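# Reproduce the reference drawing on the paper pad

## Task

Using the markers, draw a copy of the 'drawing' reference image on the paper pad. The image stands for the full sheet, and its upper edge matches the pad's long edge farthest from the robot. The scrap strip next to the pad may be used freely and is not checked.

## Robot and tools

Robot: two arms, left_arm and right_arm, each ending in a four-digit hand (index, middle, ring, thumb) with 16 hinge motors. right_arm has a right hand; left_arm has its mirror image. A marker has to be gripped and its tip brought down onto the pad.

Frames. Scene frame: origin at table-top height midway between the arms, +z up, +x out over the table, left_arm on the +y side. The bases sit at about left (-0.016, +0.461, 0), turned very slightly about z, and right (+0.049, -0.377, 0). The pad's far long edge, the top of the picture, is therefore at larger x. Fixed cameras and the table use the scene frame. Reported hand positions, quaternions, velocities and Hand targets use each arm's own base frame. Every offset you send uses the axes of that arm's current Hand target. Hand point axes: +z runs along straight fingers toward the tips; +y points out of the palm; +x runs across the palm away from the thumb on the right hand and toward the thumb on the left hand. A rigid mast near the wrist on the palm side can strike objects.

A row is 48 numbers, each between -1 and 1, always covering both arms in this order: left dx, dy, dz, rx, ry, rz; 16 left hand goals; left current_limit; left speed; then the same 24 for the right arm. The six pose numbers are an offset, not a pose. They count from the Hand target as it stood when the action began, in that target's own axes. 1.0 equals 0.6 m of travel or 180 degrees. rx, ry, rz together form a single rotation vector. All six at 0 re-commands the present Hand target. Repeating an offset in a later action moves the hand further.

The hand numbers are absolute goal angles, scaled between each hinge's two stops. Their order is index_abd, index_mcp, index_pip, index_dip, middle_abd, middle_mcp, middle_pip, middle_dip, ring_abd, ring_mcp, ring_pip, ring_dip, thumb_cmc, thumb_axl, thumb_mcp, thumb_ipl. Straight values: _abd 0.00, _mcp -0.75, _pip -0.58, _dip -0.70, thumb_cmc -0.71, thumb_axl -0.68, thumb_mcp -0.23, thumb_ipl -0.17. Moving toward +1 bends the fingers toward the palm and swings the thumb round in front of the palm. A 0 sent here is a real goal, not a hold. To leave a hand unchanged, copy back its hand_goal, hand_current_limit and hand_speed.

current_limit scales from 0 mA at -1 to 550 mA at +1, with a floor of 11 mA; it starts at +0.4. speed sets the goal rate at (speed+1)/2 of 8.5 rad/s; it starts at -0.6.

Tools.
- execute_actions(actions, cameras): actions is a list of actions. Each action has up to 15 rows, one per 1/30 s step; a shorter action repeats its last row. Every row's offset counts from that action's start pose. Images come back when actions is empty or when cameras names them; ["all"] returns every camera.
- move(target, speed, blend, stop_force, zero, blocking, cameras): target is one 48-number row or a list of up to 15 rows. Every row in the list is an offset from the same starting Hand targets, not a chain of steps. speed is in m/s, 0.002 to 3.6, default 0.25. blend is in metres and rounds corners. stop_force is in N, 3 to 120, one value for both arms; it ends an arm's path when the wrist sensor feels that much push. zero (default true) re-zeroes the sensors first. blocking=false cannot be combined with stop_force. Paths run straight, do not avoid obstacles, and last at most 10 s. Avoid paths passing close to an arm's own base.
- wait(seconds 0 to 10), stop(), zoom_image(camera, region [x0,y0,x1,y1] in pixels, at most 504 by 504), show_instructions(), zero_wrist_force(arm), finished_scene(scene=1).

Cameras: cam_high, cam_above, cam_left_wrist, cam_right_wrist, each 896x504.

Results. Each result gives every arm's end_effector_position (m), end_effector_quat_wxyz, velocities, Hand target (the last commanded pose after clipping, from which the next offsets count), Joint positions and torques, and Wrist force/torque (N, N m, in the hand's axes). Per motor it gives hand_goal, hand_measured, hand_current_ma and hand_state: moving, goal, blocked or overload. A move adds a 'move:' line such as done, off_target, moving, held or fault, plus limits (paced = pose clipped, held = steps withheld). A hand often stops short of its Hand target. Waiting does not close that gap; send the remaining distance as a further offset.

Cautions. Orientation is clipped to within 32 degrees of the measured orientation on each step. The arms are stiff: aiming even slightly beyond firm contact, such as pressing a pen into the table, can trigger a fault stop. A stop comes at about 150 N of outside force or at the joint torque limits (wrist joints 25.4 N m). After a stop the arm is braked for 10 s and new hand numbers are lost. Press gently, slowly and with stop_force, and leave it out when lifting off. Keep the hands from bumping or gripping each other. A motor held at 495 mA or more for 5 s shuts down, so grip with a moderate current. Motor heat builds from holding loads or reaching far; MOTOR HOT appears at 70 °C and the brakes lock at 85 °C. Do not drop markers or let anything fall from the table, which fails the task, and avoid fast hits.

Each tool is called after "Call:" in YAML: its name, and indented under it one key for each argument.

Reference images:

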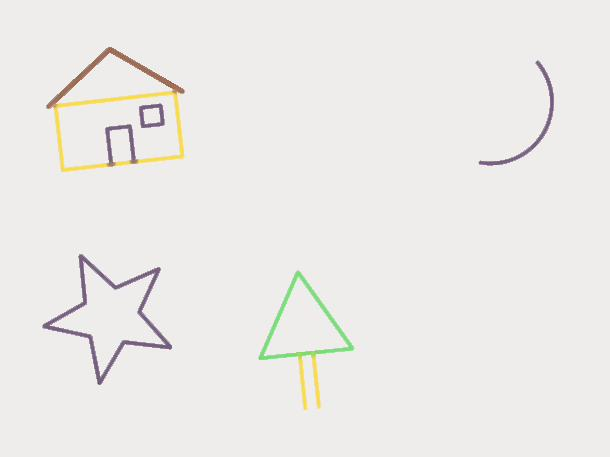

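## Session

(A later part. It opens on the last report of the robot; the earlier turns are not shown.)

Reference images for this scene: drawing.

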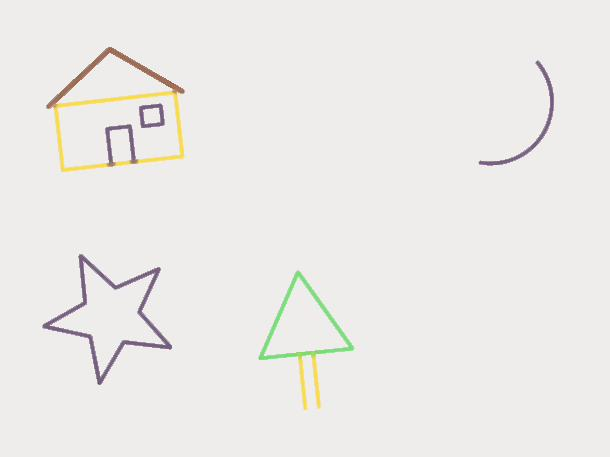

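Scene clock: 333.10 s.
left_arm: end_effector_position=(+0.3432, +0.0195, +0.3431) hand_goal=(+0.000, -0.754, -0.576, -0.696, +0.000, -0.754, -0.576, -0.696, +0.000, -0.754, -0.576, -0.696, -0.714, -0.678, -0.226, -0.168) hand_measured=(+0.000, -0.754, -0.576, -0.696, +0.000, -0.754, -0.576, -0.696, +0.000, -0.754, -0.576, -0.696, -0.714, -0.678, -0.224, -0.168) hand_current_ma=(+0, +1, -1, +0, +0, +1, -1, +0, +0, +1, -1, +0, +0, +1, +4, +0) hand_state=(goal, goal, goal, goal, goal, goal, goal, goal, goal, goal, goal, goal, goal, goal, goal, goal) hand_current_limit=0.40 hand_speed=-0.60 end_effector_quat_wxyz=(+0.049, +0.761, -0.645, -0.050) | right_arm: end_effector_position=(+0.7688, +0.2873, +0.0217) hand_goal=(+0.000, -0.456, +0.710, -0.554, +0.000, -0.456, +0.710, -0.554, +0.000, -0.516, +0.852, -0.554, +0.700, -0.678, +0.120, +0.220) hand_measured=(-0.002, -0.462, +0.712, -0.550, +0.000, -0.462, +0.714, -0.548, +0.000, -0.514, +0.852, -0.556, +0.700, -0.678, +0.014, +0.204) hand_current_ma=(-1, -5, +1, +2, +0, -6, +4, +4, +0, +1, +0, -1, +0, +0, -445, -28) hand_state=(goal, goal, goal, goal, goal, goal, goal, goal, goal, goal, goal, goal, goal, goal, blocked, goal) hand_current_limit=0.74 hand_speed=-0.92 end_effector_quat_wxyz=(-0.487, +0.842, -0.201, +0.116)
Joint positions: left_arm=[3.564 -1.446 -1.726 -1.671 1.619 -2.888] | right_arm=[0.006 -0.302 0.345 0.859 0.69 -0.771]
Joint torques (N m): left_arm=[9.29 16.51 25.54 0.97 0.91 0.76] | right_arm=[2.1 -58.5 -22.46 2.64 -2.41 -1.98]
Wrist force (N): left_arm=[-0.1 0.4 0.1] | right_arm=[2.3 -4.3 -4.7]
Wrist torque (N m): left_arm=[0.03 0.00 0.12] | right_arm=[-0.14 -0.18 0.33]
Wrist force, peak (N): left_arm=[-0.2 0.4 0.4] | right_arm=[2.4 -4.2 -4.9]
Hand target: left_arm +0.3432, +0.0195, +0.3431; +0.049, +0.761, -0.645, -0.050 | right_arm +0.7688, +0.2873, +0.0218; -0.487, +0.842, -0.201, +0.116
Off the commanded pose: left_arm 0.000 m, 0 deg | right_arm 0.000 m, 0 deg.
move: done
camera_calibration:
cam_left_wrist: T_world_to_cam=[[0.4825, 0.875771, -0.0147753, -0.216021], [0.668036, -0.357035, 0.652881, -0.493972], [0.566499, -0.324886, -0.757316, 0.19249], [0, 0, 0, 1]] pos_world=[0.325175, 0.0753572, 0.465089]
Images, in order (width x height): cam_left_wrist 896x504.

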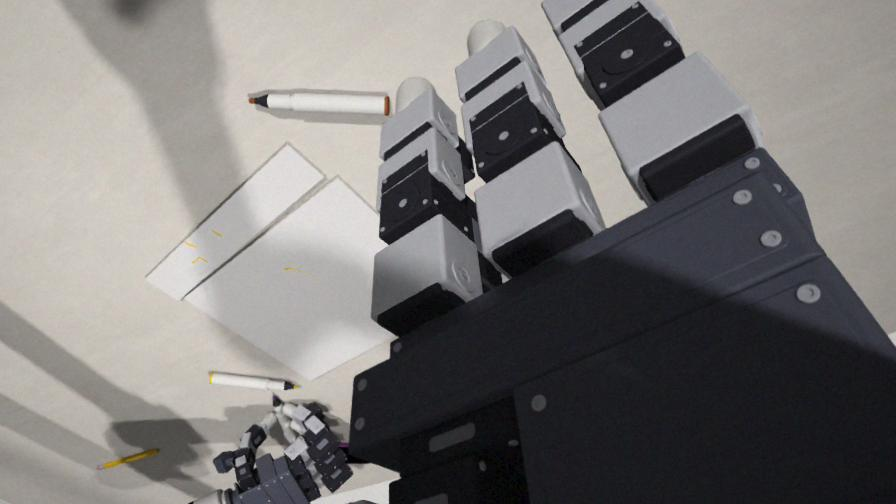

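Call:
move:
  target:
    - [0,0,0,0,0,0,0,-0.754,-0.576,-0.696,0,-0.754,-0.576,-0.696,0,-0.754,-0.576,-0.696,-0.714,-0.678,-0.226,-0.168,0.4,-0.6, 0,-0.0010,-0.0006,0,0,0,0,-0.456,0.711,-0.554,0,-0.456,0.711,-0.554,0,-0.516,0.852,-0.554,0.70,-0.678,-0.03,0.15,0.4,-0.8]
    - [0,0,0,0,0,0,0,-0.754,-0.576,-0.696,0,-0.754,-0.576,-0.696,0,-0.754,-0.576,-0.696,-0.714,-0.678,-0.226,-0.168,0.4,-0.6, 0,-0.0010,-0.0006,0,0,0,0,-0.456,0.711,-0.554,0,-0.456,0.711,-0.554,0,-0.516,0.852,-0.554,0.70,-0.678,0.10,0.15,0.6,-0.92]
  speed: 0.01
  cameras: ["cam_left_wrist"]

Call:
zoom_image:
  camera: "cam_left_wrist"
  region: [200, 360, 360, 504]

Scene clock: 335.43 s.
left_arm: end_effector_position=(+0.3432, +0.0195, +0.3431) hand_goal=(+0.000, -0.754, -0.576, -0.696, +0.000, -0.754, -0.576, -0.696, +0.000, -0.754, -0.576, -0.696, -0.714, -0.678, -0.226, -0.168) hand_measured=(+0.000, -0.754, -0.576, -0.696, +0.000, -0.754, -0.576, -0.696, +0.000, -0.754, -0.576, -0.696, -0.714, -0.678, -0.224, -0.168) hand_current_ma=(+0, +1, -1, +0, +0, +1, -1, +0, +0, +1, -1, +0, +0, +1, +4, +0) hand_state=(goal, goal, goal, goal, goal, goal, goal, goal, goal, goal, goal, goal, goal, goal, goal, goal) hand_current_limit=0.40 hand_speed=-0.60 end_effector_quat_wxyz=(+0.049, +0.761, -0.645, -0.050) | right_arm: end_effector_position=(+0.7688, +0.2873, +0.0225) hand_goal=(+0.000, -0.456, +0.710, -0.554, +0.000, -0.456, +0.710, -0.554, +0.000, -0.516, +0.852, -0.554, +0.700, -0.678, +0.100, +0.150) hand_measured=(-0.002, -0.454, +0.710, -0.552, +0.000, -0.454, +0.712, -0.552, +0.000, -0.514, +0.852, -0.556, +0.700, -0.678, +0.010, +0.134) hand_current_ma=(-1, +1, +0, +1, +0, +0, +0, +2, +0, +1, +0, -1, +0, +0, -359, -28) hand_state=(goal, goal, goal, goal, goal, goal, goal, goal, goal, goal, goal, goal, goal, goal, blocked, goal) hand_current_limit=0.60 hand_speed=-0.92 end_effector_quat_wxyz=(-0.487, +0.842, -0.201, +0.116)
Joint positions: left_arm=[3.564 -1.446 -1.726 -1.671 1.619 -2.888] | right_arm=[0.006 -0.302 0.343 0.86 0.69 -0.771]
Joint torques (N m): left_arm=[10.12 15.51 25.12 0.88 0.78 0.91] | right_arm=[-5.83 -70.63 -26.21 2.21 -2.56 -2.15]
Wrist force (N): left_arm=[-0.1 0.5 0.2] | right_arm=[1.5 -1.6 -5.4]
Wrist torque (N m): left_arm=[0.03 0.00 0.12] | right_arm=[-0.21 -0.16 0.36]
Wrist force, peak (N): left_arm=[-0.3 0.3 0.5] | right_arm=[2.4 -4.3 -4.9]
Hand target: left_arm +0.3432, +0.0195, +0.3431; +0.049, +0.761, -0.645, -0.050 | right_arm +0.7688, +0.2873, +0.0225; -0.487, +0.842, -0.201, +0.116
Off the commanded pose: left_arm 0.000 m, 0 deg | right_arm 0.000 m, 0 deg.
move: done
camera_calibration:
cam_left_wrist: T_world_to_cam=[[0.4825, 0.875771, -0.0147753, -0.216021], [0.668036, -0.357035, 0.652881, -0.493972], [0.566499, -0.324886, -0.757316, 0.19249], [0, 0, 0, 1]] pos_world=[0.325175, 0.0753572, 0.465089]
Images, in order (width x height): cam_left_wrist 896x504.

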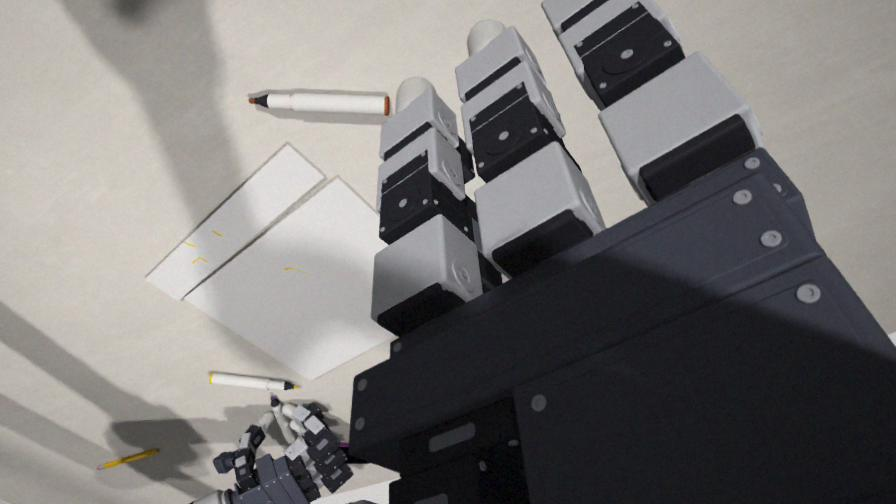

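Scaled by 3.150 from the camera's 896x504 image, which has a finer 1280x720 frame.

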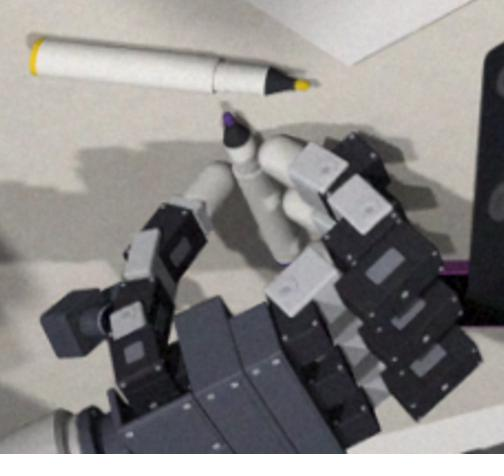

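Call:
move:
  target:
    - [0,0,0,0,0,0,0,-0.754,-0.576,-0.696,0,-0.754,-0.576,-0.696,0,-0.754,-0.576,-0.696,-0.714,-0.678,-0.226,-0.168,0.4,-0.6, 0,-0.0022,-0.0012,0,0,0,0,-0.456,0.711,-0.554,0,-0.456,0.711,-0.554,0,-0.516,0.852,-0.554,0.70,-0.678,0.10,0.15,0.6,-0.92]
    - [0,0,0,0,0,0,0,-0.754,-0.576,-0.696,0,-0.754,-0.576,-0.696,0,-0.754,-0.576,-0.696,-0.714,-0.678,-0.226,-0.168,0.4,-0.6, 0,-0.0022,-0.0012,0,0,0,0,-0.456,0.711,-0.554,0,-0.456,0.711,-0.554,0,-0.516,0.852,-0.554,0.70,-0.678,0.15,0.19,0.74,-0.92]
  speed: 0.01
  cameras: ["cam_left_wrist"]

Call:
zoom_image:
  camera: "cam_left_wrist"
  region: [200, 360, 360, 504]

Scene clock: 337.13 s.
left_arm: end_effector_position=(+0.3432, +0.0195, +0.3431) hand_goal=(+0.000, -0.754, -0.576, -0.696, +0.000, -0.754, -0.576, -0.696, +0.000, -0.754, -0.576, -0.696, -0.714, -0.678, -0.226, -0.168) hand_measured=(+0.000, -0.754, -0.576, -0.696, +0.000, -0.754, -0.576, -0.696, +0.000, -0.754, -0.576, -0.696, -0.714, -0.678, -0.224, -0.168) hand_current_ma=(+0, +1, -1, +0, +0, +1, -1, +0, +0, +1, -1, +0, +0, +1, +4, +0) hand_state=(goal, goal, goal, goal, goal, goal, goal, goal, goal, goal, goal, goal, goal, goal, goal, goal) hand_current_limit=0.40 hand_speed=-0.60 end_effector_quat_wxyz=(+0.049, +0.761, -0.645, -0.050) | right_arm: end_effector_position=(+0.7689, +0.2873, +0.0240) hand_goal=(+0.000, -0.456, +0.710, -0.554, +0.000, -0.456, +0.710, -0.554, +0.000, -0.516, +0.852, -0.554, +0.700, -0.678, +0.150, +0.190) hand_measured=(-0.002, -0.474, +0.698, -0.558, +0.000, -0.470, +0.698, -0.558, +0.000, -0.514, +0.852, -0.556, +0.702, -0.676, +0.062, +0.142) hand_current_ma=(-1, -27, -12, -3, +0, -19, -12, -3, +0, +1, +0, -1, +1, +1, -347, -151) hand_state=(goal, goal, goal, goal, goal, goal, goal, goal, goal, goal, goal, goal, goal, goal, blocked, blocked) hand_current_limit=0.74 hand_speed=-0.92 end_effector_quat_wxyz=(-0.487, +0.842, -0.201, +0.116)
Joint positions: left_arm=[3.564 -1.446 -1.726 -1.671 1.619 -2.888] | right_arm=[0.006 -0.302 0.34 0.864 0.69 -0.771]
Joint torques (N m): left_arm=[9.18 15.66 24.6 1.2 0.71 0.84] | right_arm=[4.49 -70.83 -26.08 3.13 -0.55 2.1]
Wrist force (N): left_arm=[0.0 0.1 0.2] | right_arm=[2.0 1.6 -0.1]
Wrist torque (N m): left_arm=[-0.03 -0.01 0.14] | right_arm=[0.19 -0.18 0.34]
Wrist force, peak (N): left_arm=[0.0 0.4 0.4] | right_arm=[1.9 -2.1 -5.7]
Hand target: left_arm +0.3432, +0.0195, +0.3431; +0.049, +0.761, -0.645, -0.050 | right_arm +0.7689, +0.2873, +0.0240; -0.487, +0.842, -0.201, +0.116
Off the commanded pose: left_arm 0.000 m, 0 deg | right_arm 0.000 m, 0 deg.
move: done
camera_calibration:
cam_left_wrist: T_world_to_cam=[[0.4825, 0.875771, -0.0147753, -0.216021], [0.668036, -0.357035, 0.652881, -0.493972], [0.566499, -0.324886, -0.757316, 0.19249], [0, 0, 0, 1]] pos_world=[0.325175, 0.0753572, 0.465089]
Images, in order (width x height): cam_left_wrist 896x504.

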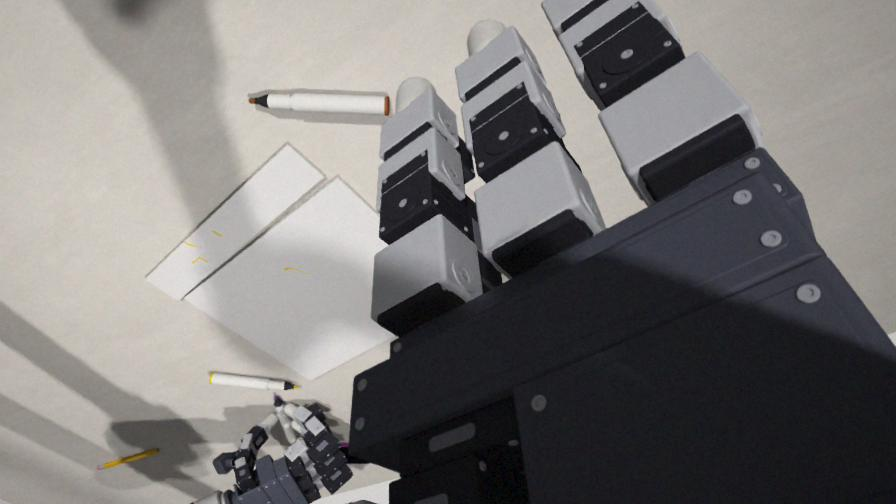

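Scaled by 3.150 from the camera's 896x504 image, which has a finer 1280x720 frame.

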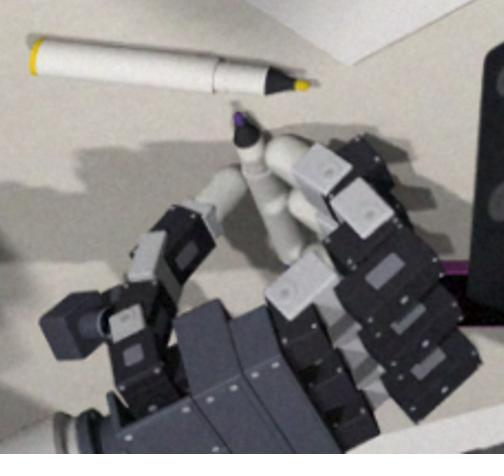

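Call:
move:
  target:
    - [0,0,0,0,0,0,0,-0.754,-0.576,-0.696,0,-0.754,-0.576,-0.696,0,-0.754,-0.576,-0.696,-0.714,-0.678,-0.226,-0.168,0.4,-0.6, 0,0,0,0,0,0,0,-0.456,0.711,-0.554,0,-0.456,0.711,-0.554,0,-0.516,0.852,-0.554,0.70,-0.678,-0.02,0.18,0.4,-0.8]
    - [0,0,0,0,0,0,0,-0.754,-0.576,-0.696,0,-0.754,-0.576,-0.696,0,-0.754,-0.576,-0.696,-0.714,-0.678,-0.226,-0.168,0.4,-0.6, 0,0.0016,0.0009,0,0,0,0,-0.456,0.711,-0.554,0,-0.456,0.711,-0.554,0,-0.516,0.852,-0.554,0.70,-0.678,0.03,0.18,0.4,-0.8]
    - [0,0,0,0,0,0,0,-0.754,-0.576,-0.696,0,-0.754,-0.576,-0.696,0,-0.754,-0.576,-0.696,-0.714,-0.678,-0.226,-0.168,0.4,-0.6, 0,0.0016,0.0009,0,0,0,0,-0.456,0.711,-0.554,0,-0.456,0.711,-0.554,0,-0.516,0.852,-0.554,0.70,-0.678,0.16,0.22,0.74,-0.92]
  speed: 0.01
  cameras: ["cam_left_wrist"]

Call:
zoom_image:
  camera: "cam_left_wrist"
  region: [200, 360, 360, 504]

Scene clock: 340.47 s.
left_arm: end_effector_position=(+0.3432, +0.0195, +0.3431) hand_goal=(+0.000, -0.754, -0.576, -0.696, +0.000, -0.754, -0.576, -0.696, +0.000, -0.754, -0.576, -0.696, -0.714, -0.678, -0.226, -0.168) hand_measured=(+0.000, -0.754, -0.576, -0.696, +0.000, -0.754, -0.576, -0.696, +0.000, -0.754, -0.576, -0.696, -0.714, -0.678, -0.224, -0.168) hand_current_ma=(+0, +1, -1, +0, +0, +1, -1, +0, +0, +1, -1, +0, +0, +1, +4, +0) hand_state=(goal, goal, goal, goal, goal, goal, goal, goal, goal, goal, goal, goal, goal, goal, goal, goal) hand_current_limit=0.40 hand_speed=-0.60 end_effector_quat_wxyz=(+0.049, +0.761, -0.645, -0.050) | right_arm: end_effector_position=(+0.7688, +0.2873, +0.0229) hand_goal=(+0.000, -0.456, +0.710, -0.554, +0.000, -0.456, +0.710, -0.554, +0.000, -0.516, +0.852, -0.554, +0.700, -0.678, +0.160, +0.220) hand_measured=(-0.002, -0.466, +0.704, -0.556, +0.000, -0.464, +0.706, -0.556, +0.000, -0.514, +0.852, -0.556, +0.702, -0.676, +0.030, +0.188) hand_current_ma=(-1, -11, -5, -1, +0, -8, -3, +0, +0, +1, +0, -1, +1, +1, -477, -81) hand_state=(goal, goal, goal, goal, goal, goal, goal, goal, goal, goal, goal, goal, goal, goal, blocked, blocked) hand_current_limit=0.74 hand_speed=-0.92 end_effector_quat_wxyz=(-0.487, +0.842, -0.201, +0.116)
Joint positions: left_arm=[3.564 -1.446 -1.726 -1.671 1.619 -2.888] | right_arm=[0.006 -0.302 0.342 0.861 0.69 -0.771]
Joint torques (N m): left_arm=[9.67 16.66 25.65 1.08 0.82 0.63] | right_arm=[-0.63 -59.73 -12.72 -0.84 -0.39 -1.19]
Wrist force (N): left_arm=[-0.3 0.4 0.2] | right_arm=[2.2 0.6 -1.8]
Wrist torque (N m): left_arm=[0.02 0.02 0.11] | right_arm=[0.15 -0.20 0.35]
Wrist force, peak (N): left_arm=[-0.3 0.3 0.4] | right_arm=[2.4 2.2 0.4]
Hand target: left_arm +0.3432, +0.0195, +0.3431; +0.049, +0.761, -0.645, -0.050 | right_arm +0.7688, +0.2873, +0.0229; -0.487, +0.842, -0.201, +0.116
Off the commanded pose: left_arm 0.000 m, 0 deg | right_arm 0.000 m, 0 deg.
move: done
camera_calibration:
cam_left_wrist: T_world_to_cam=[[0.4825, 0.875771, -0.0147753, -0.216021], [0.668036, -0.357035, 0.652881, -0.493972], [0.566499, -0.324886, -0.757316, 0.19249], [0, 0, 0, 1]] pos_world=[0.325175, 0.0753572, 0.465089]
Images, in order (width x height): cam_left_wrist 896x504.

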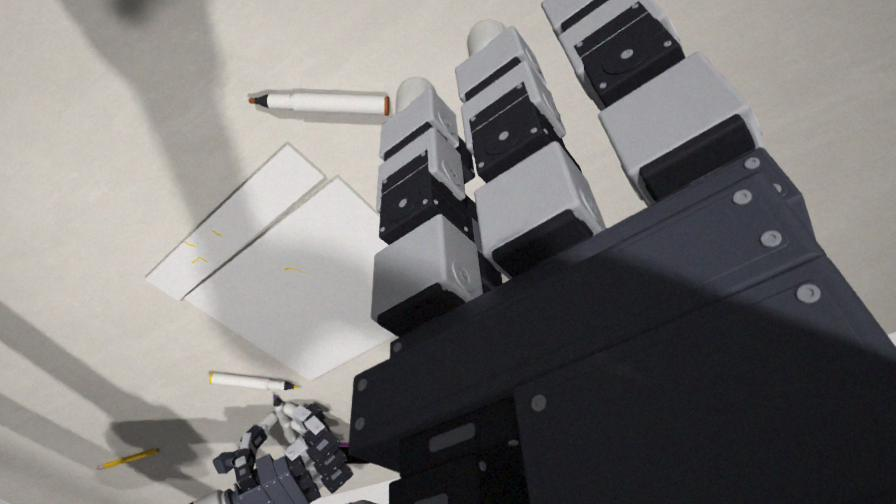

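Scaled by 3.150 from the camera's 896x504 image, which has a finer 1280x720 frame.

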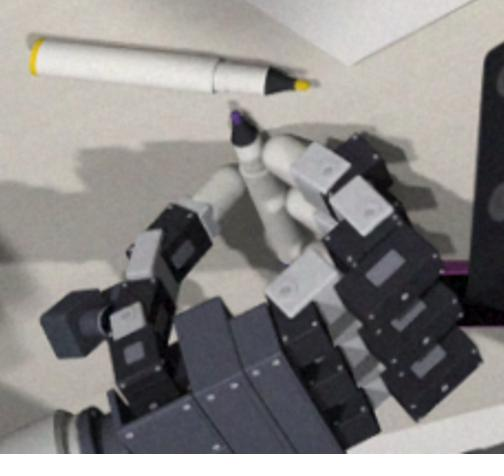

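Call:
move:
  target:
    - [0,0,0,0,0,0,0,-0.754,-0.576,-0.696,0,-0.754,-0.576,-0.696,0,-0.754,-0.576,-0.696,-0.714,-0.678,-0.226,-0.168,0.4,-0.6, 0,-0.0058,-0.0033,0,0,0,0,-0.456,0.711,-0.554,0,-0.456,0.711,-0.554,0,-0.516,0.852,-0.554,0.70,-0.678,0.16,0.22,0.74,-0.92]
  speed: 0.02
  cameras: ["cam_left_wrist","cam_right_wrist"]

Call:
zoom_image:
  camera: "cam_left_wrist"
  region: [200, 360, 360, 504]

Scene clock: 341.57 s.
left_arm: end_effector_position=(+0.3432, +0.0195, +0.3431) hand_goal=(+0.000, -0.754, -0.576, -0.696, +0.000, -0.754, -0.576, -0.696, +0.000, -0.754, -0.576, -0.696, -0.714, -0.678, -0.226, -0.168) hand_measured=(+0.000, -0.754, -0.576, -0.696, +0.000, -0.754, -0.576, -0.696, +0.000, -0.754, -0.576, -0.696, -0.714, -0.678, -0.224, -0.168) hand_current_ma=(+0, +1, -1, +0, +0, +1, -1, +0, +0, +1, -1, +0, +0, +1, +4, +0) hand_state=(goal, goal, goal, goal, goal, goal, goal, goal, goal, goal, goal, goal, goal, goal, goal, goal) hand_current_limit=0.40 hand_speed=-0.60 end_effector_quat_wxyz=(+0.049, +0.761, -0.645, -0.050) | right_arm: end_effector_position=(+0.7689, +0.2873, +0.0267) hand_goal=(+0.000, -0.456, +0.710, -0.554, +0.000, -0.456, +0.710, -0.554, +0.000, -0.516, +0.852, -0.554, +0.700, -0.678, +0.160, +0.220) hand_measured=(-0.002, -0.484, +0.692, -0.562, +0.000, -0.480, +0.688, -0.564, +0.000, -0.514, +0.852, -0.556, +0.704, -0.676, +0.054, +0.188) hand_current_ma=(-1, -51, -24, -7, +0, -37, -30, -10, +0, +1, +0, -1, +2, +2, -452, -81) hand_state=(goal, blocked, goal, goal, goal, blocked, blocked, goal, goal, goal, goal, goal, goal, goal, blocked, blocked) hand_current_limit=0.74 hand_speed=-0.92 end_effector_quat_wxyz=(-0.487, +0.842, -0.201, +0.116) end_effector_velocity=(+0.000, +0.000, +0.001) end_effector_angular_velocity=(+0.000, +0.001, +0.000)
Joint positions: left_arm=[3.564 -1.446 -1.726 -1.671 1.619 -2.888] | right_arm=[0.006 -0.303 0.335 0.87 0.69 -0.771]
Joint velocities: left_arm=[within noise] | right_arm=[0 0 -0.003 0.005 0 0]
Joint torques (N m): left_arm=[7.83 15.17 25.13 0.96 0.91 0.81] | right_arm=[-1.9 -73.65 -26.36 3.05 -0.16 1.42]
Wrist force (N): left_arm=[-0.1 0.4 0.3] | right_arm=[2.0 2.1 0.0]
Wrist torque (N m): left_arm=[0.01 0.00 0.12] | right_arm=[0.26 -0.17 0.36]
Wrist force, peak (N): left_arm=[-0.3 0.1 0.4] | right_arm=[2.2 2.1 0.7]
Hand target: left_arm +0.3432, +0.0195, +0.3431; +0.049, +0.761, -0.645, -0.050 | right_arm +0.7689, +0.2873, +0.0269; -0.487, +0.842, -0.201, +0.116
Off the commanded pose: left_arm 0.000 m, 0 deg | right_arm 0.000 m, 0 deg.
move: done
camera_calibration:
cam_left_wrist: T_world_to_cam=[[0.4825, 0.875771, -0.0147753, -0.216021], [0.668036, -0.357035, 0.652881, -0.493972], [0.566499, -0.324886, -0.757316, 0.19249], [0, 0, 0, 1]] pos_world=[0.325175, 0.0753572, 0.465089]
cam_right_wrist: T_world_to_cam=[[-0.864069, 0.119374, -0.489015, 0.680686], [-0.500405, -0.0983393, 0.860189, 0.347075], [0.0545951, 0.987967, 0.144707, -0.205419], [0, 0, 0, 1]] pos_world=[0.773052, 0.155822, 0.0640414]
Images, in order (width x height): cam_left_wrist 896x504, cam_right_wrist 896x504.

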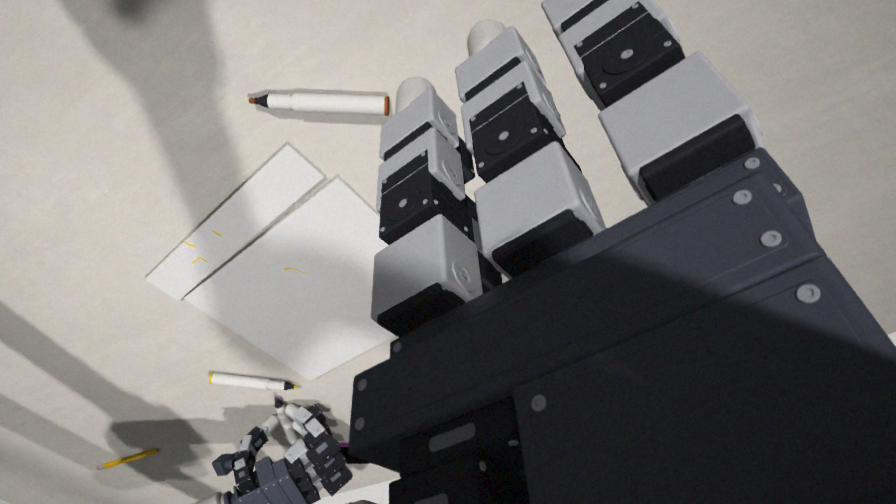

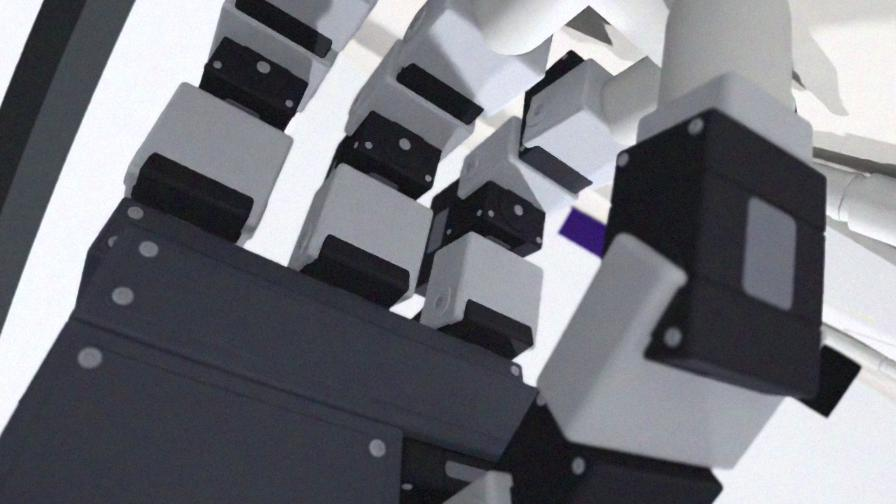

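Scaled by 3.150 from the camera's 896x504 image, which has a finer 1280x720 frame.

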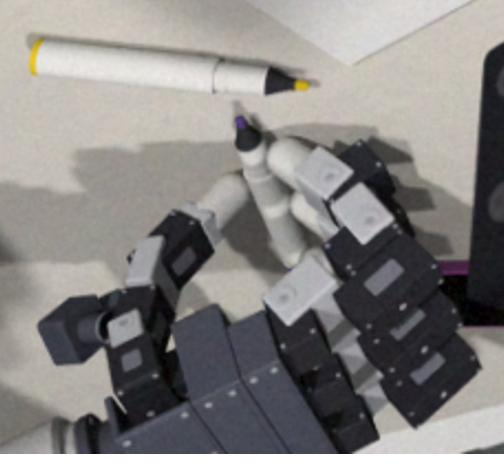

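Call:
move:
  target:
    - [0,0,0,0,0,0,0,-0.754,-0.576,-0.696,0,-0.754,-0.576,-0.696,0,-0.754,-0.576,-0.696,-0.714,-0.678,-0.226,-0.168,0.4,-0.6, 0,0,0,0,0,0,0,-0.406,0.741,-0.554,0,-0.406,0.741,-0.554,0,-0.516,0.852,-0.554,0.70,-0.678,0.20,0.24,0.74,-0.92]
    - [0,0,0,0,0,0,0,-0.754,-0.576,-0.696,0,-0.754,-0.576,-0.696,0,-0.754,-0.576,-0.696,-0.714,-0.678,-0.226,-0.168,0.4,-0.6, 0,-0.05,-0.0289,0,0,0,0,-0.406,0.741,-0.554,0,-0.406,0.741,-0.554,0,-0.516,0.852,-0.554,0.70,-0.678,0.20,0.24,0.74,-0.92]
  speed: 0.03
  cameras: ["cam_left_wrist","cam_right_wrist","cam_above"]

Call:
zoom_image:
  camera: "cam_left_wrist"
  region: [200, 360, 360, 504]

Scene clock: 344.30 s.
left_arm: end_effector_position=(+0.3432, +0.0195, +0.3431) hand_goal=(+0.000, -0.754, -0.576, -0.696, +0.000, -0.754, -0.576, -0.696, +0.000, -0.754, -0.576, -0.696, -0.714, -0.678, -0.226, -0.168) hand_measured=(+0.000, -0.754, -0.576, -0.696, +0.000, -0.754, -0.576, -0.696, +0.000, -0.754, -0.576, -0.696, -0.714, -0.678, -0.224, -0.168) hand_current_ma=(+0, +1, -1, +0, +0, +1, -1, +0, +0, +1, -1, +0, +0, +1, +4, +0) hand_state=(goal, goal, goal, goal, goal, goal, goal, goal, goal, goal, goal, goal, goal, goal, goal, goal) hand_current_limit=0.40 hand_speed=-0.60 end_effector_quat_wxyz=(+0.049, +0.761, -0.645, -0.050) | right_arm: end_effector_position=(+0.7689, +0.2873, +0.0615) hand_goal=(+0.000, -0.406, +0.740, -0.554, +0.000, -0.406, +0.740, -0.554, +0.000, -0.516, +0.852, -0.554, +0.700, -0.678, +0.200, +0.240) hand_measured=(-0.002, -0.482, +0.694, -0.564, +0.000, -0.476, +0.688, -0.568, +0.000, -0.514, +0.852, -0.556, +0.704, -0.676, +0.054, +0.188) hand_current_ma=(-1, -208, -93, -9, +0, -187, -107, -16, +0, +1, +0, -1, +2, +2, -479, -166) hand_state=(goal, blocked, blocked, goal, goal, blocked, blocked, goal, goal, goal, goal, goal, goal, goal, blocked, blocked) hand_current_limit=0.74 hand_speed=-0.92 end_effector_quat_wxyz=(-0.487, +0.842, -0.201, +0.116)
Joint positions: left_arm=[3.564 -1.446 -1.726 -1.671 1.619 -2.888] | right_arm=[0.006 -0.299 0.238 0.963 0.691 -0.771]
Joint torques (N m): left_arm=[8.79 14.93 24.71 1.08 1.01 0.99] | right_arm=[-5.61 -52.87 -24.72 3.2 -2.06 -2.43]
Wrist force (N): left_arm=[0.0 -0.1 0.3] | right_arm=[2.1 2.2 0.4]
Wrist torque (N m): left_arm=[-0.05 -0.01 0.14] | right_arm=[0.23 -0.20 0.39]
Wrist force, peak (N): left_arm=[0.0 0.2 0.7] | right_arm=[2.2 2.4 0.6]
Hand target: left_arm +0.3432, +0.0195, +0.3431; +0.049, +0.761, -0.645, -0.050 | right_arm +0.7689, +0.2873, +0.0615; -0.487, +0.842, -0.201, +0.116
Off the commanded pose: left_arm 0.000 m, 0 deg | right_arm 0.000 m, 0 deg.
move: done
camera_calibration:
cam_left_wrist: T_world_to_cam=[[0.4825, 0.875771, -0.0147753, -0.216021], [0.668036, -0.357035, 0.652881, -0.493972], [0.566499, -0.324886, -0.757316, 0.19249], [0, 0, 0, 1]] pos_world=[0.325175, 0.0753572, 0.465089]
cam_right_wrist: T_world_to_cam=[[-0.86401, 0.119555, -0.489074, 0.697599], [-0.500484, -0.0982303, 0.860155, 0.317264], [0.0547942, 0.987956, 0.144707, -0.210494], [0, 0, 0, 1]] pos_world=[0.773052, 0.155722, 0.0987414]
Images, in order (width x height): cam_above 896x504, cam_left_wrist 896x504, cam_right_wrist 896x504.

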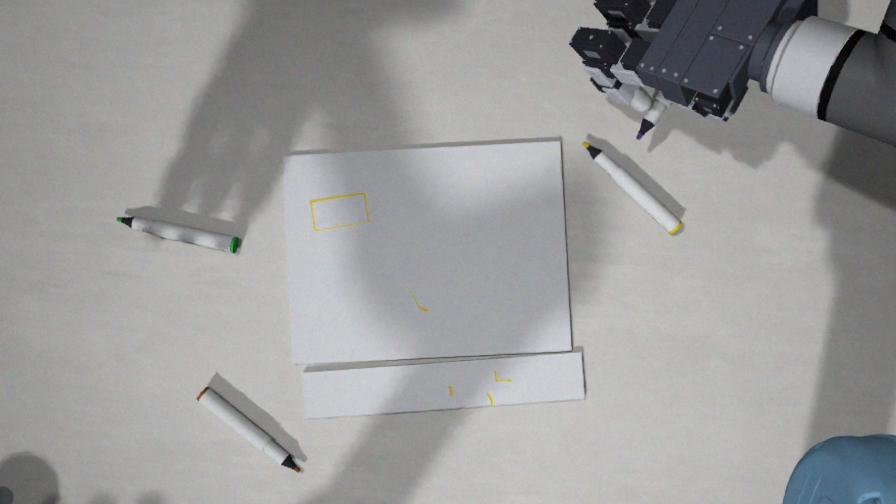

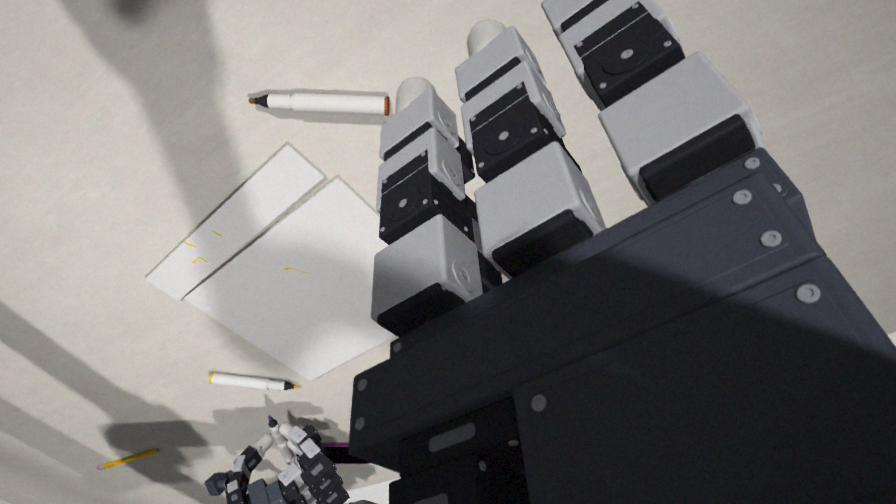

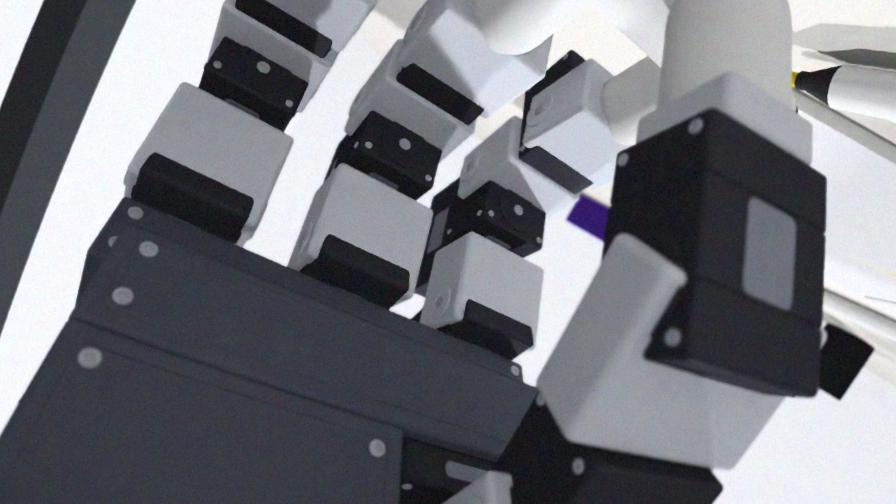

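Scaled by 3.150 from the camera's 896x504 image, which has a finer 1280x720 frame.

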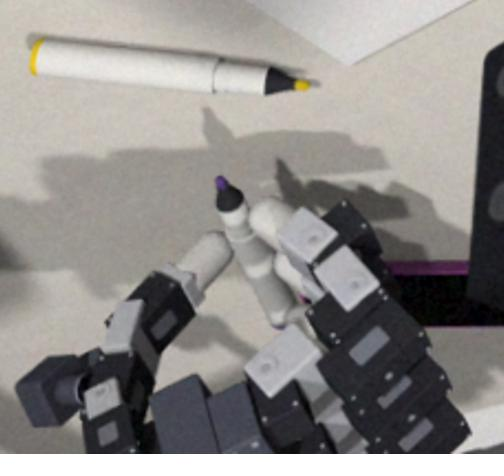

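Call:
move:
  target:
    - [0,0,0,0,0,0,0,-0.754,-0.576,-0.696,0,-0.754,-0.576,-0.696,0,-0.754,-0.576,-0.696,-0.714,-0.678,-0.226,-0.168,0.4,-0.6, 0,-0.0577,-0.0333,0,0,0,0,-0.406,0.741,-0.554,0,-0.406,0.741,-0.554,0,-0.516,0.852,-0.554,0.70,-0.678,0.20,0.24,0.74,-0.92]
    - [0,0,0,0,0,0,0,-0.754,-0.576,-0.696,0,-0.754,-0.576,-0.696,0,-0.754,-0.576,-0.696,-0.714,-0.678,-0.226,-0.168,0.4,-0.6, -0.3953,-0.2155,-0.1552,0,0,0,0,-0.406,0.741,-0.554,0,-0.406,0.741,-0.554,0,-0.516,0.852,-0.554,0.70,-0.678,0.20,0.24,0.74,-0.92]
    - [0,0,0,0,0,0,0,-0.754,-0.576,-0.696,0,-0.754,-0.576,-0.696,0,-0.754,-0.576,-0.696,-0.714,-0.678,-0.226,-0.168,0.4,-0.6, -0.6193,-0.2233,-0.0747,0.0888,0.1154,-0.4866,0,-0.406,0.741,-0.554,0,-0.406,0.741,-0.554,0,-0.516,0.852,-0.554,0.70,-0.678,0.20,0.24,0.74,-0.92]
  speed: 0.25
  blend: 0.03
  cameras: ["cam_above","cam_right_wrist","cam_high"]

Scene clock: 351.33 s.
left_arm: end_effector_position=(+0.3432, +0.0195, +0.3431) hand_goal=(+0.000, -0.754, -0.576, -0.696, +0.000, -0.754, -0.576, -0.696, +0.000, -0.754, -0.576, -0.696, -0.714, -0.678, -0.226, -0.168) hand_measured=(+0.000, -0.754, -0.576, -0.696, +0.000, -0.754, -0.576, -0.696, +0.000, -0.754, -0.576, -0.696, -0.714, -0.678, -0.224, -0.168) hand_current_ma=(+0, +1, -1, +0, +0, +1, -1, +0, +0, +1, -1, +0, +0, +1, +4, +0) hand_state=(goal, goal, goal, goal, goal, goal, goal, goal, goal, goal, goal, goal, goal, goal, goal, goal) hand_current_limit=0.40 hand_speed=-0.60 end_effector_quat_wxyz=(+0.049, +0.761, -0.645, -0.050) | right_arm: end_effector_position=(+0.4502, +0.4800, +0.2004) hand_goal=(+0.000, -0.406, +0.740, -0.554, +0.000, -0.406, +0.740, -0.554, +0.000, -0.516, +0.852, -0.554, +0.700, -0.678, +0.200, +0.240) hand_measured=(-0.002, -0.482, +0.694, -0.564, +0.000, -0.476, +0.688, -0.568, +0.000, -0.514, +0.852, -0.556, +0.704, -0.676, +0.054, +0.188) hand_current_ma=(-1, -208, -93, -9, +0, -187, -107, -16, +0, +1, +0, -1, +2, +2, -479, -166) hand_state=(goal, blocked, blocked, goal, goal, blocked, blocked, goal, goal, goal, goal, goal, goal, goal, blocked, blocked) hand_current_limit=0.74 hand_speed=-0.92 end_effector_quat_wxyz=(-0.333, +0.647, +0.372, +0.577) end_effector_velocity=(+0.000, +0.000, +0.000) end_effector_angular_velocity=(-0.001, -0.004, +0.001)
Joint positions: left_arm=[3.564 -1.446 -1.726 -1.671 1.619 -2.888] | right_arm=[0.57 -1.35 1.974 -0.497 1.097 -1.627]
Joint velocities: left_arm=[within noise] | right_arm=[0 0.001 0.003 -0.005 0 -0.003]
Joint torques (N m): left_arm=[10.06 15.13 24.89 1.08 1.13 0.72] | right_arm=[8.28 -19.02 -9.59 -3.85 -2.15 -2.48]
Wrist force (N): left_arm=[-0.1 0.4 0.1] | right_arm=[0.0 1.4 -0.6]
Wrist torque (N m): left_arm=[0.02 -0.01 0.13] | right_arm=[0.23 0.07 0.29]
Wrist force, peak (N): left_arm=[-0.3 0.5 0.3] | right_arm=[2.2 3.2 1.0]
Hand target: left_arm +0.3432, +0.0195, +0.3431; +0.049, +0.761, -0.645, -0.050 | right_arm +0.4502, +0.4801, +0.2004; -0.333, +0.646, +0.372, +0.577
Off the commanded pose: left_arm 0.000 m, 0 deg | right_arm 0.000 m, 0 deg.
move: done; blend cut to 0.02 m at target 1
camera_calibration:
cam_right_wrist: T_world_to_cam=[[0.441626, -0.364201, -0.819954, 0.177937], [-0.881221, -0.347787, -0.320147, 0.584976], [-0.168571, 0.863945, -0.474534, -0.119432], [0, 0, 0, 1]] pos_world=[0.416778, 0.371435, 0.276504]
Images, in order (width x height): cam_high 896x504, cam_above 896x504, cam_right_wrist 896x504.

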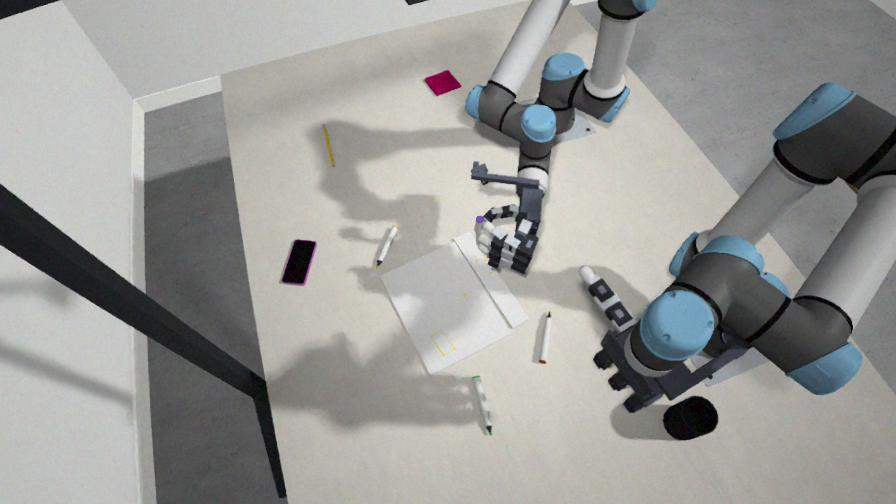

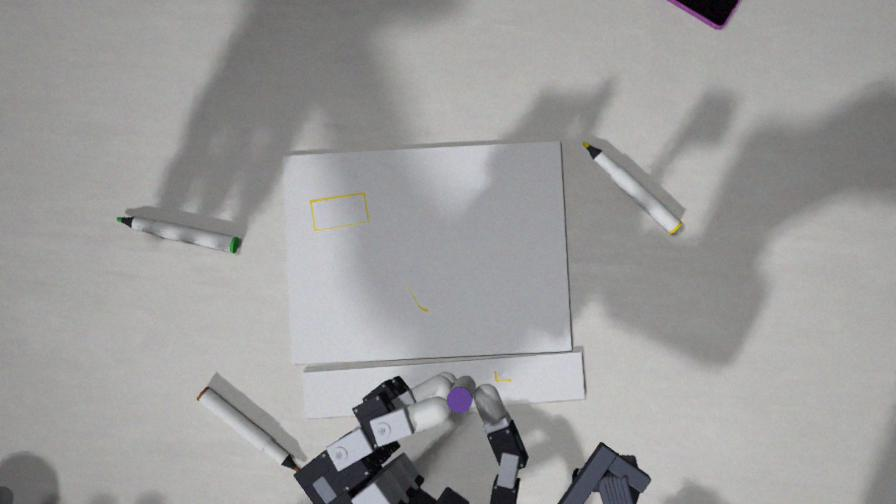

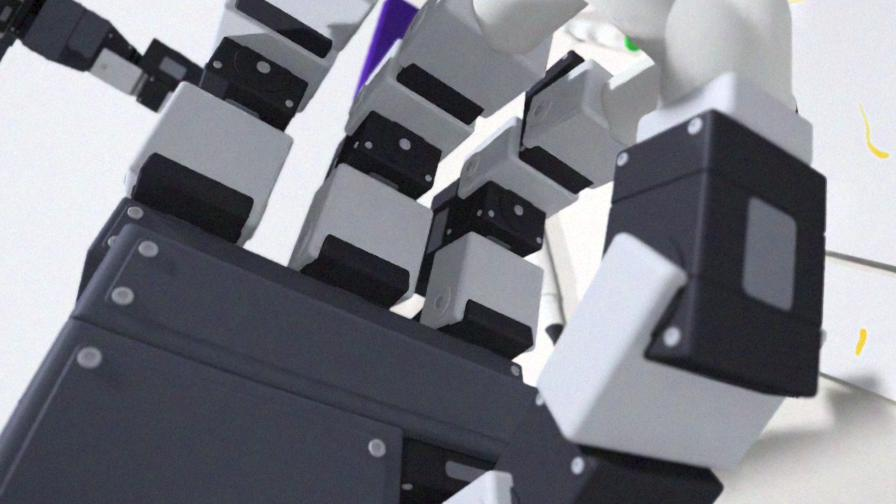

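Call:
move:
  target:
    - [0,0,0,0,0,0,0,-0.754,-0.576,-0.696,0,-0.754,-0.576,-0.696,0,-0.754,-0.576,-0.696,-0.714,-0.678,-0.226,-0.168,0.4,-0.6, -0.2012,-0.1173,0.0815,0,0,0,0,-0.406,0.741,-0.554,0,-0.406,0.741,-0.554,0,-0.516,0.852,-0.554,0.70,-0.678,0.20,0.24,0.74,-0.92]
  speed: 0.2
  cameras: ["cam_above","cam_right_wrist","cam_left_wrist"]

Scene clock: 353.27 s.
left_arm: end_effector_position=(+0.3432, +0.0195, +0.3431) hand_goal=(+0.000, -0.754, -0.576, -0.696, +0.000, -0.754, -0.576, -0.696, +0.000, -0.754, -0.576, -0.696, -0.714, -0.678, -0.226, -0.168) hand_measured=(+0.000, -0.754, -0.576, -0.696, +0.000, -0.754, -0.576, -0.696, +0.000, -0.754, -0.576, -0.696, -0.714, -0.678, -0.224, -0.168) hand_current_ma=(+0, +1, -1, +0, +0, +1, -1, +0, +0, +1, -1, +0, +0, +1, +4, +0) hand_state=(goal, goal, goal, goal, goal, goal, goal, goal, goal, goal, goal, goal, goal, goal, goal, goal) hand_current_limit=0.40 hand_speed=-0.60 end_effector_quat_wxyz=(+0.049, +0.761, -0.645, -0.050) | right_arm: end_effector_position=(+0.4066, +0.5456, +0.0752) hand_goal=(+0.000, -0.406, +0.740, -0.554, +0.000, -0.406, +0.740, -0.554, +0.000, -0.516, +0.852, -0.554, +0.700, -0.678, +0.200, +0.240) hand_measured=(-0.002, -0.482, +0.694, -0.564, +0.000, -0.476, +0.688, -0.568, +0.000, -0.514, +0.852, -0.556, +0.704, -0.676, +0.054, +0.188) hand_current_ma=(-1, -208, -93, -9, +0, -187, -107, -16, +0, +1, +0, -1, +2, +2, -479, -166) hand_state=(goal, blocked, blocked, goal, goal, blocked, blocked, goal, goal, goal, goal, goal, goal, goal, blocked, blocked) hand_current_limit=0.74 hand_speed=-0.92 end_effector_quat_wxyz=(-0.333, +0.646, +0.372, +0.577)
Joint positions: left_arm=[3.564 -1.446 -1.726 -1.671 1.619 -2.888] | right_arm=[0.759 -1.069 1.99 -0.803 1.285 -1.603]
Joint torques (N m): left_arm=[8.89 16.05 24.32 0.85 0.81 0.73] | right_arm=[7.91 -26.78 -22.13 -4.1 1.84 2.02]
Wrist force (N): left_arm=[0.2 0.4 0.2] | right_arm=[0.3 1.0 -0.4]
Wrist torque (N m): left_arm=[0.02 -0.04 0.15] | right_arm=[0.16 0.04 0.11]
Wrist force, peak (N): left_arm=[0.1 0.4 0.4] | right_arm=[0.9 1.7 -0.9]
Hand target: left_arm +0.3432, +0.0195, +0.3431; +0.049, +0.761, -0.645, -0.050 | right_arm +0.4066, +0.5457, +0.0750; -0.333, +0.646, +0.372, +0.577
Off the commanded pose: left_arm 0.000 m, 0 deg | right_arm 0.000 m, 0 deg.
move: done
camera_calibration:
cam_left_wrist: T_world_to_cam=[[0.4825, 0.875771, -0.0147753, -0.216021], [0.668036, -0.357035, 0.652881, -0.493972], [0.566499, -0.324886, -0.757316, 0.19249], [0, 0, 0, 1]] pos_world=[0.325175, 0.0753572, 0.465089]
cam_right_wrist: T_world_to_cam=[[0.442021, -0.364236, -0.819725, 0.118141], [-0.881043, -0.347921, -0.320491, 0.529265], [-0.168465, 0.863877, -0.474696, -0.242814], [0, 0, 0, 1]] pos_world=[0.373178, 0.436935, 0.151205]
Images, in order (width x height): cam_above 896x504, cam_left_wrist 896x504, cam_right_wrist 896x504.

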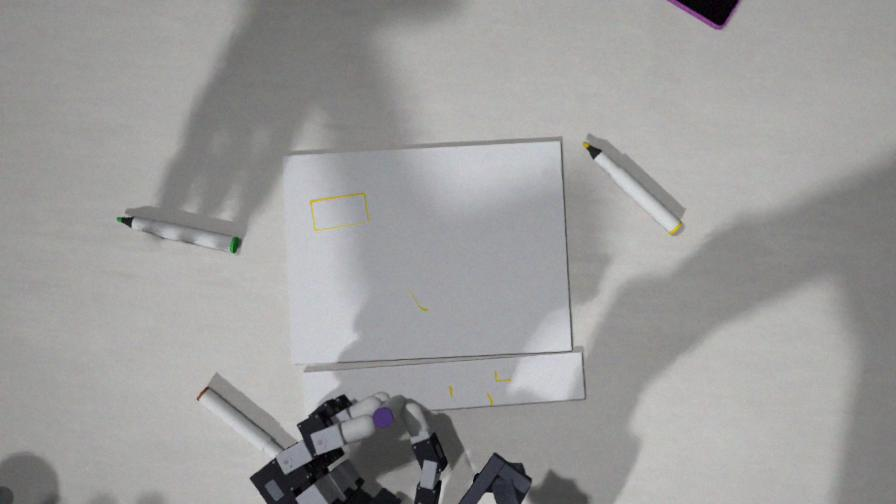

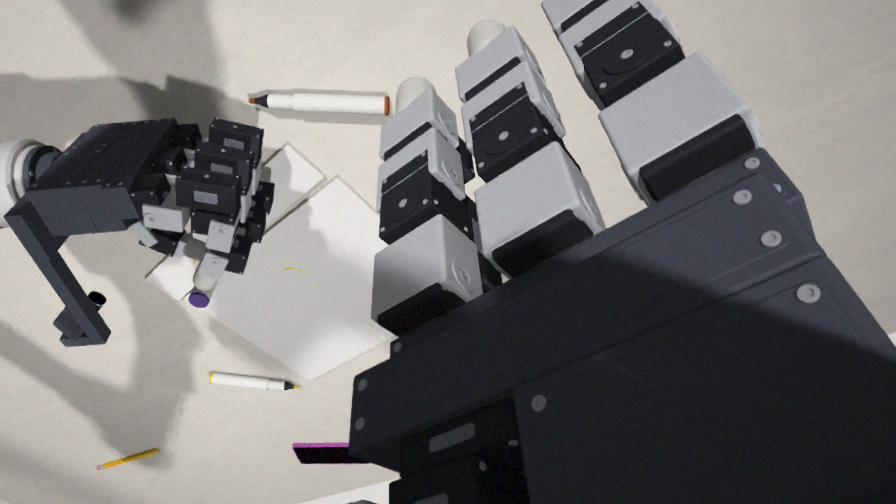

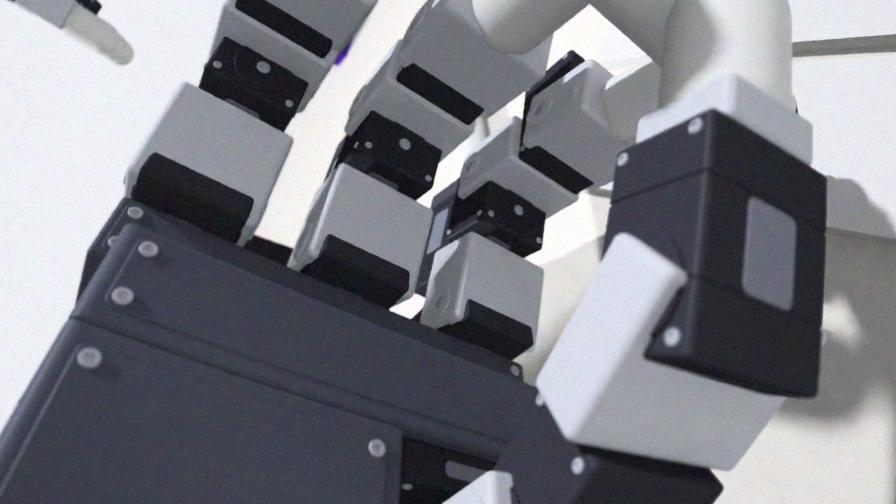

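Call:
move:
  target:
    - [0,0,0,0,0,0,0,-0.754,-0.576,-0.696,0,-0.754,-0.576,-0.696,0,-0.754,-0.576,-0.696,-0.714,-0.678,-0.226,-0.168,0.4,-0.6, -0.01656,0,0.00189,0,0,0,0,-0.406,0.741,-0.554,0,-0.406,0.741,-0.554,0,-0.516,0.852,-0.554,0.70,-0.678,0.20,0.24,0.74,-0.92]
  speed: 0.04
  stop_force: 3
  cameras: ["cam_above","cam_right_wrist"]

Call:
zoom_image:
  camera: "cam_right_wrist"
  region: [700, 80, 896, 260]

Scene clock: 355.67 s.
left_arm: end_effector_position=(+0.3432, +0.0195, +0.3431) hand_goal=(+0.000, -0.754, -0.576, -0.696, +0.000, -0.754, -0.576, -0.696, +0.000, -0.754, -0.576, -0.696, -0.714, -0.678, -0.226, -0.168) hand_measured=(+0.000, -0.754, -0.576, -0.696, +0.000, -0.754, -0.576, -0.696, +0.000, -0.754, -0.576, -0.696, -0.714, -0.678, -0.224, -0.168) hand_current_ma=(+0, +1, -1, +0, +0, +1, -1, +0, +0, +1, -1, +0, +0, +1, +4, +0) hand_state=(goal, goal, goal, goal, goal, goal, goal, goal, goal, goal, goal, goal, goal, goal, goal, goal) hand_current_limit=0.40 hand_speed=-0.60 end_effector_quat_wxyz=(+0.049, +0.761, -0.645, -0.050) | right_arm: end_effector_position=(+0.4066, +0.5457, +0.0650) hand_goal=(+0.000, -0.406, +0.740, -0.554, +0.000, -0.406, +0.740, -0.554, +0.000, -0.516, +0.852, -0.554, +0.700, -0.678, +0.200, +0.240) hand_measured=(-0.002, -0.482, +0.694, -0.564, +0.000, -0.476, +0.688, -0.568, +0.000, -0.514, +0.852, -0.556, +0.704, -0.674, +0.054, +0.188) hand_current_ma=(-1, -208, -93, -9, +0, -187, -107, -16, +0, +1, +0, -1, +2, +4, -479, -166) hand_state=(goal, blocked, blocked, goal, goal, blocked, blocked, goal, goal, goal, goal, goal, goal, goal, blocked, blocked) hand_current_limit=0.74 hand_speed=-0.92 end_effector_quat_wxyz=(-0.333, +0.646, +0.372, +0.577)
Joint positions: left_arm=[3.564 -1.446 -1.726 -1.671 1.619 -2.888] | right_arm=[0.76 -1.048 1.993 -0.828 1.286 -1.603]
Joint torques (N m): left_arm=[8.1 15.89 24.68 1.14 0.83 0.84] | right_arm=[8.52 -24.64 -4.96 -3.33 1.7 2.23]
Wrist force (N): left_arm=[-0.1 0.0 0.3] | right_arm=[3.3 1.2 -0.3]
Wrist torque (N m): left_arm=[-0.03 0.00 0.13] | right_arm=[0.19 0.00 0.06]
Wrist force, peak (N): left_arm=[-0.2 0.3 0.4] | right_arm=[3.3 1.2 -0.3]
Hand target: left_arm +0.3432, +0.0195, +0.3431; +0.049, +0.761, -0.645, -0.050 | right_arm +0.4066, +0.5457, +0.0650; -0.333, +0.646, +0.372, +0.577
Off the commanded pose: left_arm 0.000 m, 0 deg | right_arm 0.000 m, 0 deg.
move: contact (right_arm)
camera_calibration:
cam_right_wrist: T_world_to_cam=[[0.441988, -0.364249, -0.819737, 0.109962], [-0.88106, -0.347907, -0.320461, 0.52597], [-0.168464, 0.863877, -0.474696, -0.247712], [0, 0, 0, 1]] pos_world=[0.373078, 0.437035, 0.141105]
Images, in order (width x height): cam_above 896x504, cam_right_wrist 896x504.

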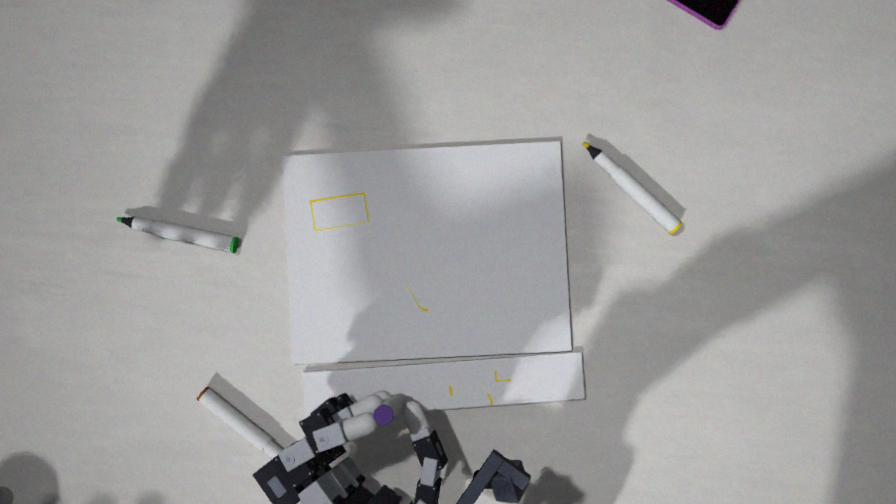

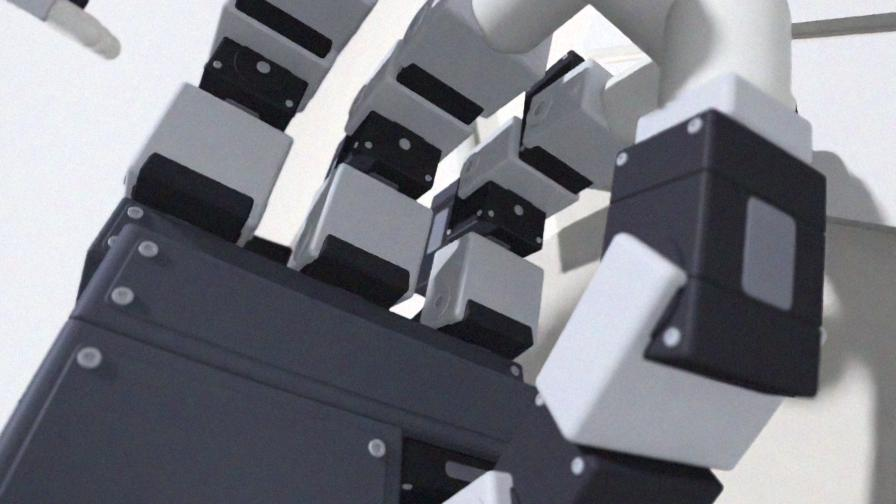

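Scaled by 2.571 from the camera's 896x504 image, which has a finer 1280x720 frame.

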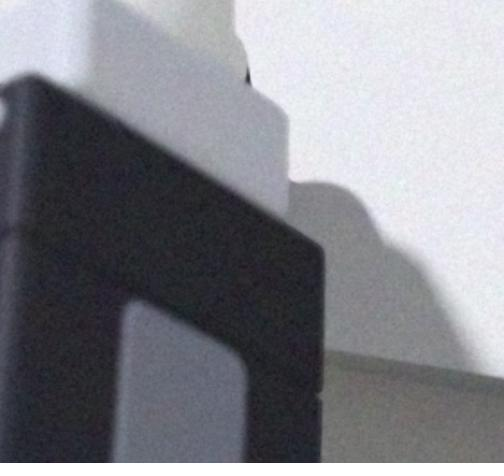

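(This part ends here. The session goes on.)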